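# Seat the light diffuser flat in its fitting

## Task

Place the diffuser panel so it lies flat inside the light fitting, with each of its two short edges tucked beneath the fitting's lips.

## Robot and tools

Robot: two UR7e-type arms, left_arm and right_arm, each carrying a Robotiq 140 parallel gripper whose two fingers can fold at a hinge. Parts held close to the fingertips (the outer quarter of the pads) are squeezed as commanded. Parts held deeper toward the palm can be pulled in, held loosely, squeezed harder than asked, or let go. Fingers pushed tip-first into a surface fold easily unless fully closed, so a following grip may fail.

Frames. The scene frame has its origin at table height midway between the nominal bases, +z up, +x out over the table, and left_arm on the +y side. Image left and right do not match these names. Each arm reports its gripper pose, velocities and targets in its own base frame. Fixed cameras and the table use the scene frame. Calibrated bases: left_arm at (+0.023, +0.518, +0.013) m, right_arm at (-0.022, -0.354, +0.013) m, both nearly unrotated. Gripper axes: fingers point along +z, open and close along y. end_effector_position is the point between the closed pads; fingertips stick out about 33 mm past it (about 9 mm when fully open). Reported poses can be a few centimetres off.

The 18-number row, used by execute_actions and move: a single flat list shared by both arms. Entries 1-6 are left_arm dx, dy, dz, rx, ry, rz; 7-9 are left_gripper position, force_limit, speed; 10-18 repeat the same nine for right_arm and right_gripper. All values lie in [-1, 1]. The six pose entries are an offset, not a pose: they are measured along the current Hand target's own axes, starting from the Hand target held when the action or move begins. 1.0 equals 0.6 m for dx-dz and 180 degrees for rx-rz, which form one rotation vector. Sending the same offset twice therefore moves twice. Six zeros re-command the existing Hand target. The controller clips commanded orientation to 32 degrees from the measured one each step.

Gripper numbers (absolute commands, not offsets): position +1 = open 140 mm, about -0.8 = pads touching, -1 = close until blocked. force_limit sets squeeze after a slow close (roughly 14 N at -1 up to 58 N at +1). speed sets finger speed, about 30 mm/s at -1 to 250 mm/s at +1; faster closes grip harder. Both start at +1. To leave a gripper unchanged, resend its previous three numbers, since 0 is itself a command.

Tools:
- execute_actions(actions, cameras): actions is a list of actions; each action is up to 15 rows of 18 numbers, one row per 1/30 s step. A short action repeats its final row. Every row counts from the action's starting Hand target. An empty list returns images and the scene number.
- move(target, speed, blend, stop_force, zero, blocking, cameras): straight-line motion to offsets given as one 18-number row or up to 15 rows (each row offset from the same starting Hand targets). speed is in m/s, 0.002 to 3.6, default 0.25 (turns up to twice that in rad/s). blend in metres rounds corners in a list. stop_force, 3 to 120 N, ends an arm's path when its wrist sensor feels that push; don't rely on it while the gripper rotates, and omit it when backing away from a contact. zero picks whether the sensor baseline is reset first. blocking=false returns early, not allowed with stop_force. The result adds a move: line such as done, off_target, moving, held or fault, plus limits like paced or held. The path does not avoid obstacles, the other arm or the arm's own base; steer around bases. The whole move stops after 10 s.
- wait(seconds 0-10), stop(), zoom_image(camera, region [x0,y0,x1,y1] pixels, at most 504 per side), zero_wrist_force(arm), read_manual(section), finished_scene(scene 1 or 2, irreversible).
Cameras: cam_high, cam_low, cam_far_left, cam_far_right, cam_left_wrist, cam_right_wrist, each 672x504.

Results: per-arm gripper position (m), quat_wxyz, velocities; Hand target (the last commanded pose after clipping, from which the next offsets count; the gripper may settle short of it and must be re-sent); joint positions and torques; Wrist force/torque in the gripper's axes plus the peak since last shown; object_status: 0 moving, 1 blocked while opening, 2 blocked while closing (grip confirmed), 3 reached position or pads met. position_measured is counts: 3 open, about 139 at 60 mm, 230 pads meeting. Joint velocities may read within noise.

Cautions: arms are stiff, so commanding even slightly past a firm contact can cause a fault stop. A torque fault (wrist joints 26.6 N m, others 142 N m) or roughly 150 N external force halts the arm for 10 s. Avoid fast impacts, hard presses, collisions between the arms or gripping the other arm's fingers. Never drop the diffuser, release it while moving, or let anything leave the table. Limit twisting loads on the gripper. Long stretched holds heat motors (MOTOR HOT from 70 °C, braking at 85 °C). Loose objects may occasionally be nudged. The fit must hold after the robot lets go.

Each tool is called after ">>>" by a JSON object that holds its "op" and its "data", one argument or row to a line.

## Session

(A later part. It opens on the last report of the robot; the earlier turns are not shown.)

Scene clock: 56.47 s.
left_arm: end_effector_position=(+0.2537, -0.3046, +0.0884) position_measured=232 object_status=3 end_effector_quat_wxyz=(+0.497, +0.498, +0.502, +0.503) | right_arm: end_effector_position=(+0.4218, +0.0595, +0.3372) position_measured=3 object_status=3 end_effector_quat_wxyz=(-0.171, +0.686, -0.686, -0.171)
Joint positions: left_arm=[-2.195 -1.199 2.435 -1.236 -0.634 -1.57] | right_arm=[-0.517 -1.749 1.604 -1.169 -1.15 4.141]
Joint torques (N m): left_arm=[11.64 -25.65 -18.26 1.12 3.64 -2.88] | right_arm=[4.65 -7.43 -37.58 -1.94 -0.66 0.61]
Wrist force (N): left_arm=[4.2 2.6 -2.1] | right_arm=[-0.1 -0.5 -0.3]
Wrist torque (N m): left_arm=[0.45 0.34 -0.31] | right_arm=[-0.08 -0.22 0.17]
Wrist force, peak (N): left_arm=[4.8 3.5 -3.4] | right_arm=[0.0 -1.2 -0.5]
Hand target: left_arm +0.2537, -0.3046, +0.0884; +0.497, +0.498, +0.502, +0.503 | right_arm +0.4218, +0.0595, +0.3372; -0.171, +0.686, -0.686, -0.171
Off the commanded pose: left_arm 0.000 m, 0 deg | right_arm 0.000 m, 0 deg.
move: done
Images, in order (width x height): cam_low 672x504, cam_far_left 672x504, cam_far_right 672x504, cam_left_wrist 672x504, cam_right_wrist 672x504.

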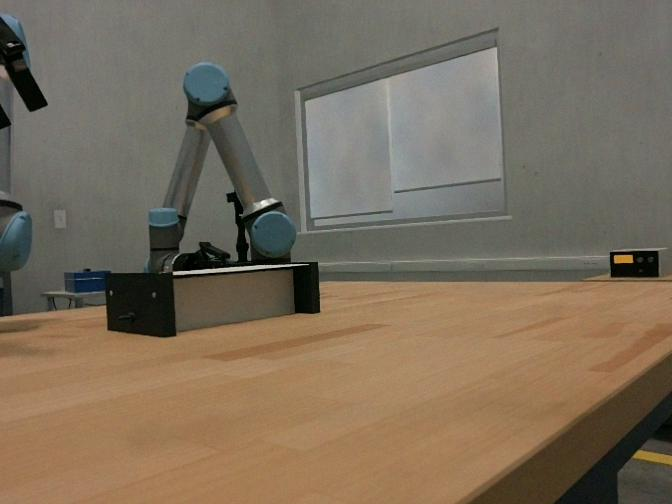

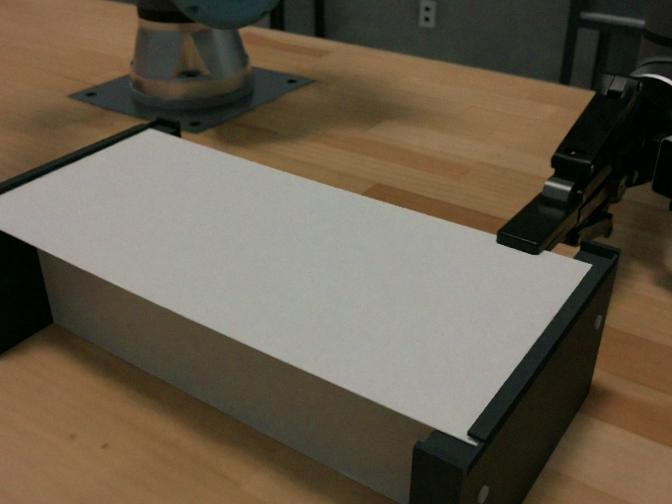

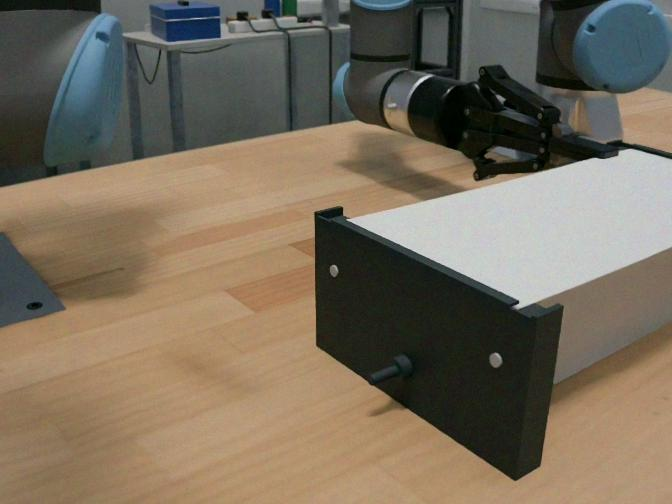

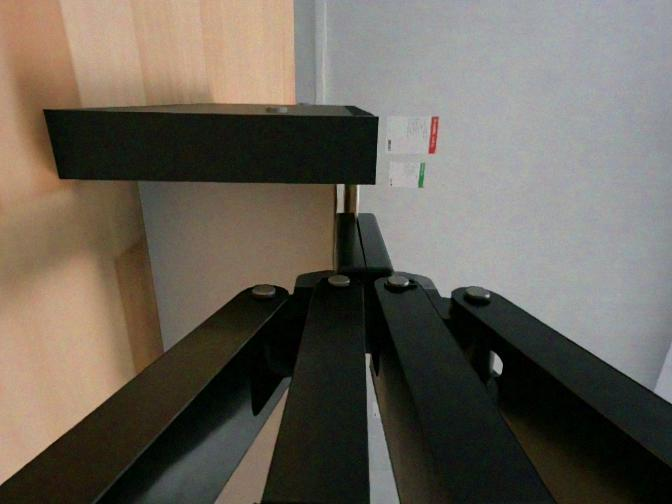

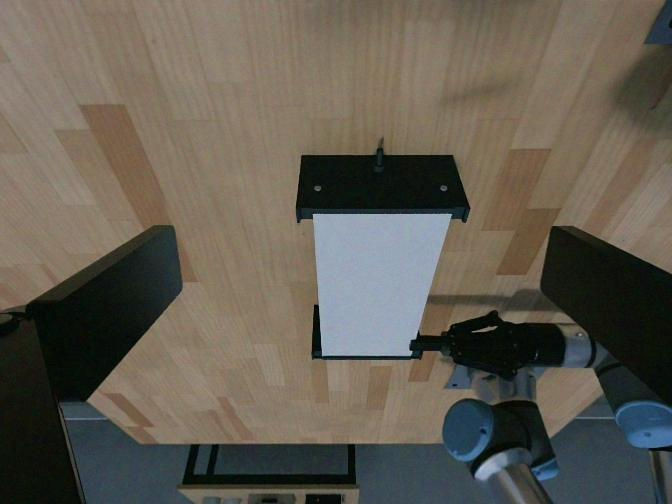

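>>> {"op": "move", "data": {
  "target": [
    [0.0008, 0, 0, 0, 0, 0, -0.45, 0.6, -1, 0, 0, 0, 0, 0, 0, 1, 1, 1],
    [0.0008, 0, -0.1333, 0, 0, 0, -0.45, 0.6, -1, 0, 0, 0, 0, 0, 0, 1, 1, 1]
  ],
  "speed": 0.1,
  "cameras": ["all"]
}}

>>> {"op": "zoom_image", "data": {
  "camera": "cam_far_left",
  "region": [400, 220, 640, 480]
}}

>>> {"op": "zoom_image", "data": {
  "camera": "cam_far_right",
  "region": [300, 190, 580, 360]
}}

>>> {"op": "zoom_image", "data": {
  "camera": "cam_right_wrist",
  "region": [280, 180, 490, 380]
}}

>>> {"op": "zoom_image", "data": {
  "camera": "cam_left_wrist",
  "region": [290, 90, 410, 240]
}}

Scene clock: 59.77 s.
left_arm: end_effector_position=(+0.1737, -0.3050, +0.0884) position_measured=186 object_status=3 end_effector_quat_wxyz=(+0.497, +0.498, +0.502, +0.503) | right_arm: end_effector_position=(+0.4218, +0.0595, +0.3372) position_measured=3 object_status=3 end_effector_quat_wxyz=(-0.171, +0.686, -0.686, -0.171)
Joint positions: left_arm=[-2.397 -1.167 2.365 -1.198 -0.836 -1.57] | right_arm=[-0.517 -1.749 1.604 -1.169 -1.15 4.141]
Joint torques (N m): left_arm=[5.45 -31.51 5.63 0.43 1.11 0.74] | right_arm=[4.91 -6.88 -37.8 -1.51 -0.57 0.63]
Wrist force (N): left_arm=[-0.5 2.8 -0.2] | right_arm=[-0.2 -0.5 -0.4]
Wrist torque (N m): left_arm=[0.39 0.13 -0.29] | right_arm=[-0.06 -0.20 0.19]
Wrist force, peak (N): left_arm=[4.6 2.5 -2.1] | right_arm=[0.0 -1.3 -0.5]
Hand target: left_arm +0.1738, -0.3049, +0.0884; +0.497, +0.498, +0.502, +0.503 | right_arm +0.4218, +0.0595, +0.3372; -0.171, +0.686, -0.686, -0.171
Off the commanded pose: left_arm 0.000 m, 0 deg | right_arm 0.000 m, 0 deg.
move: done

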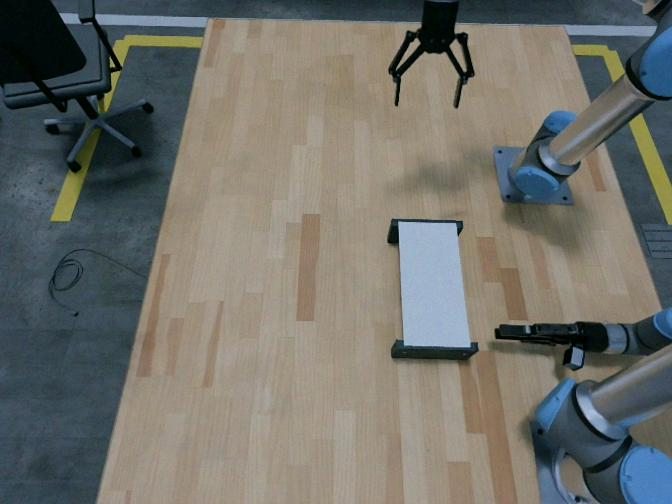

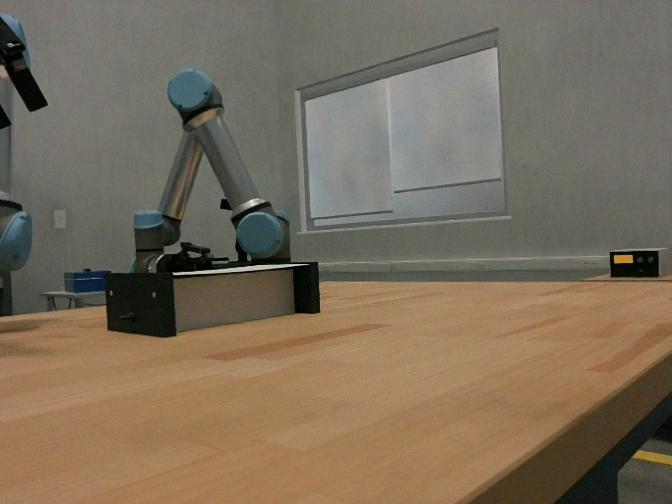

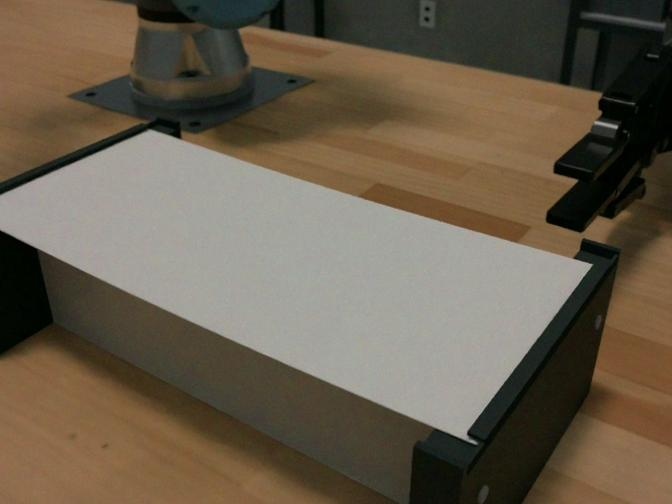

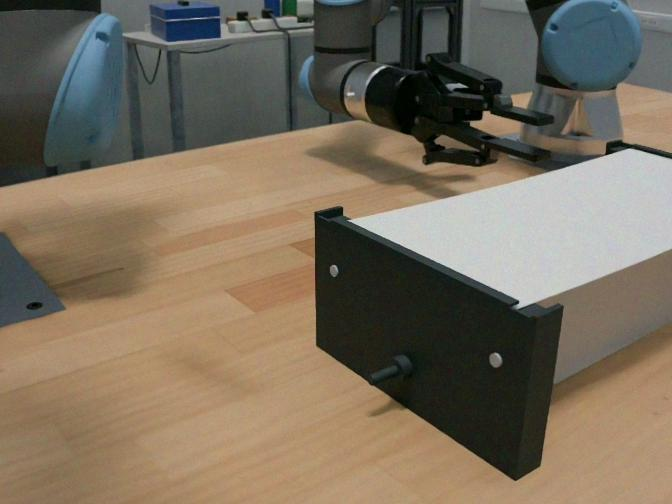

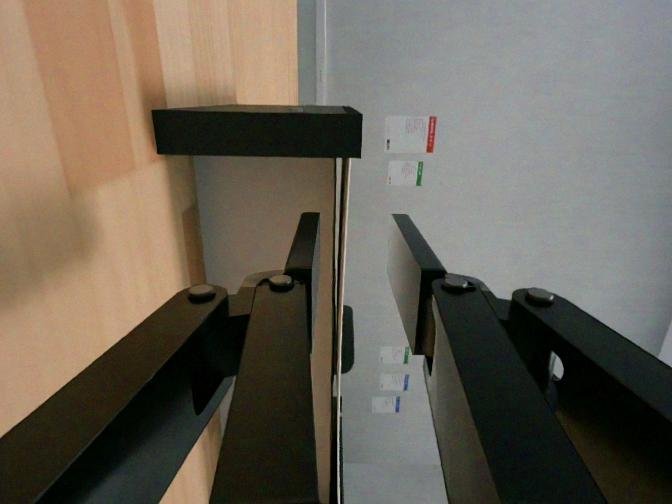

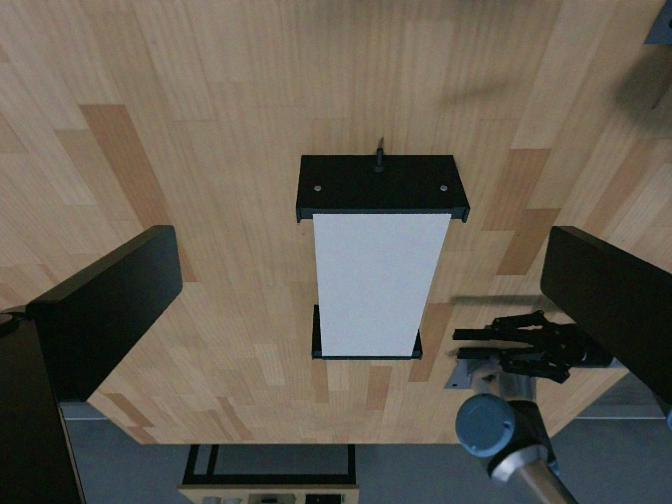

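Scaled by 1.938 from the camera's 672x504 image, which has a finer 960x720 frame.

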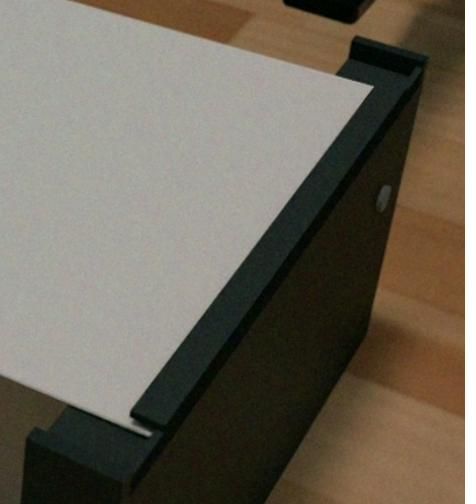

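Scaled by 1.800 from the camera's 672x504 image, which has a finer 960x720 frame.

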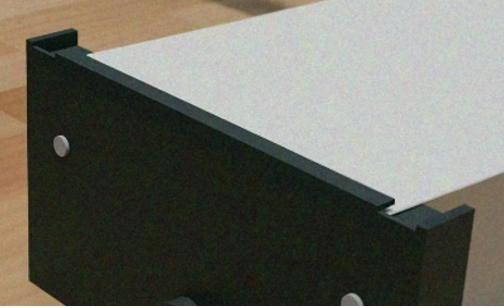

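Scaled by 2.400 from the camera's 672x504 image, which has a finer 960x720 frame.

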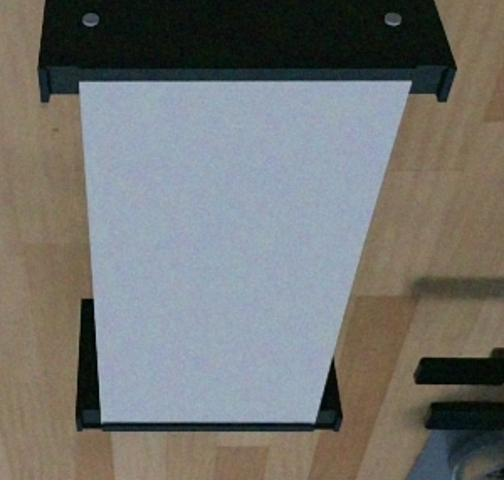

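Scaled by 3.360 from the camera's 672x504 image, which has a finer 960x720 frame.

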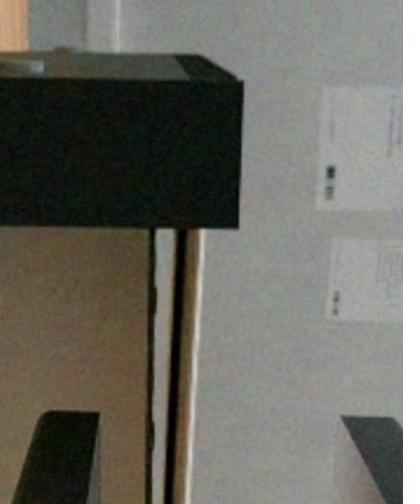

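>>> {"op": "finished_scene", "data": {
  "scene": 2
}}

The scene is finished: the task was done.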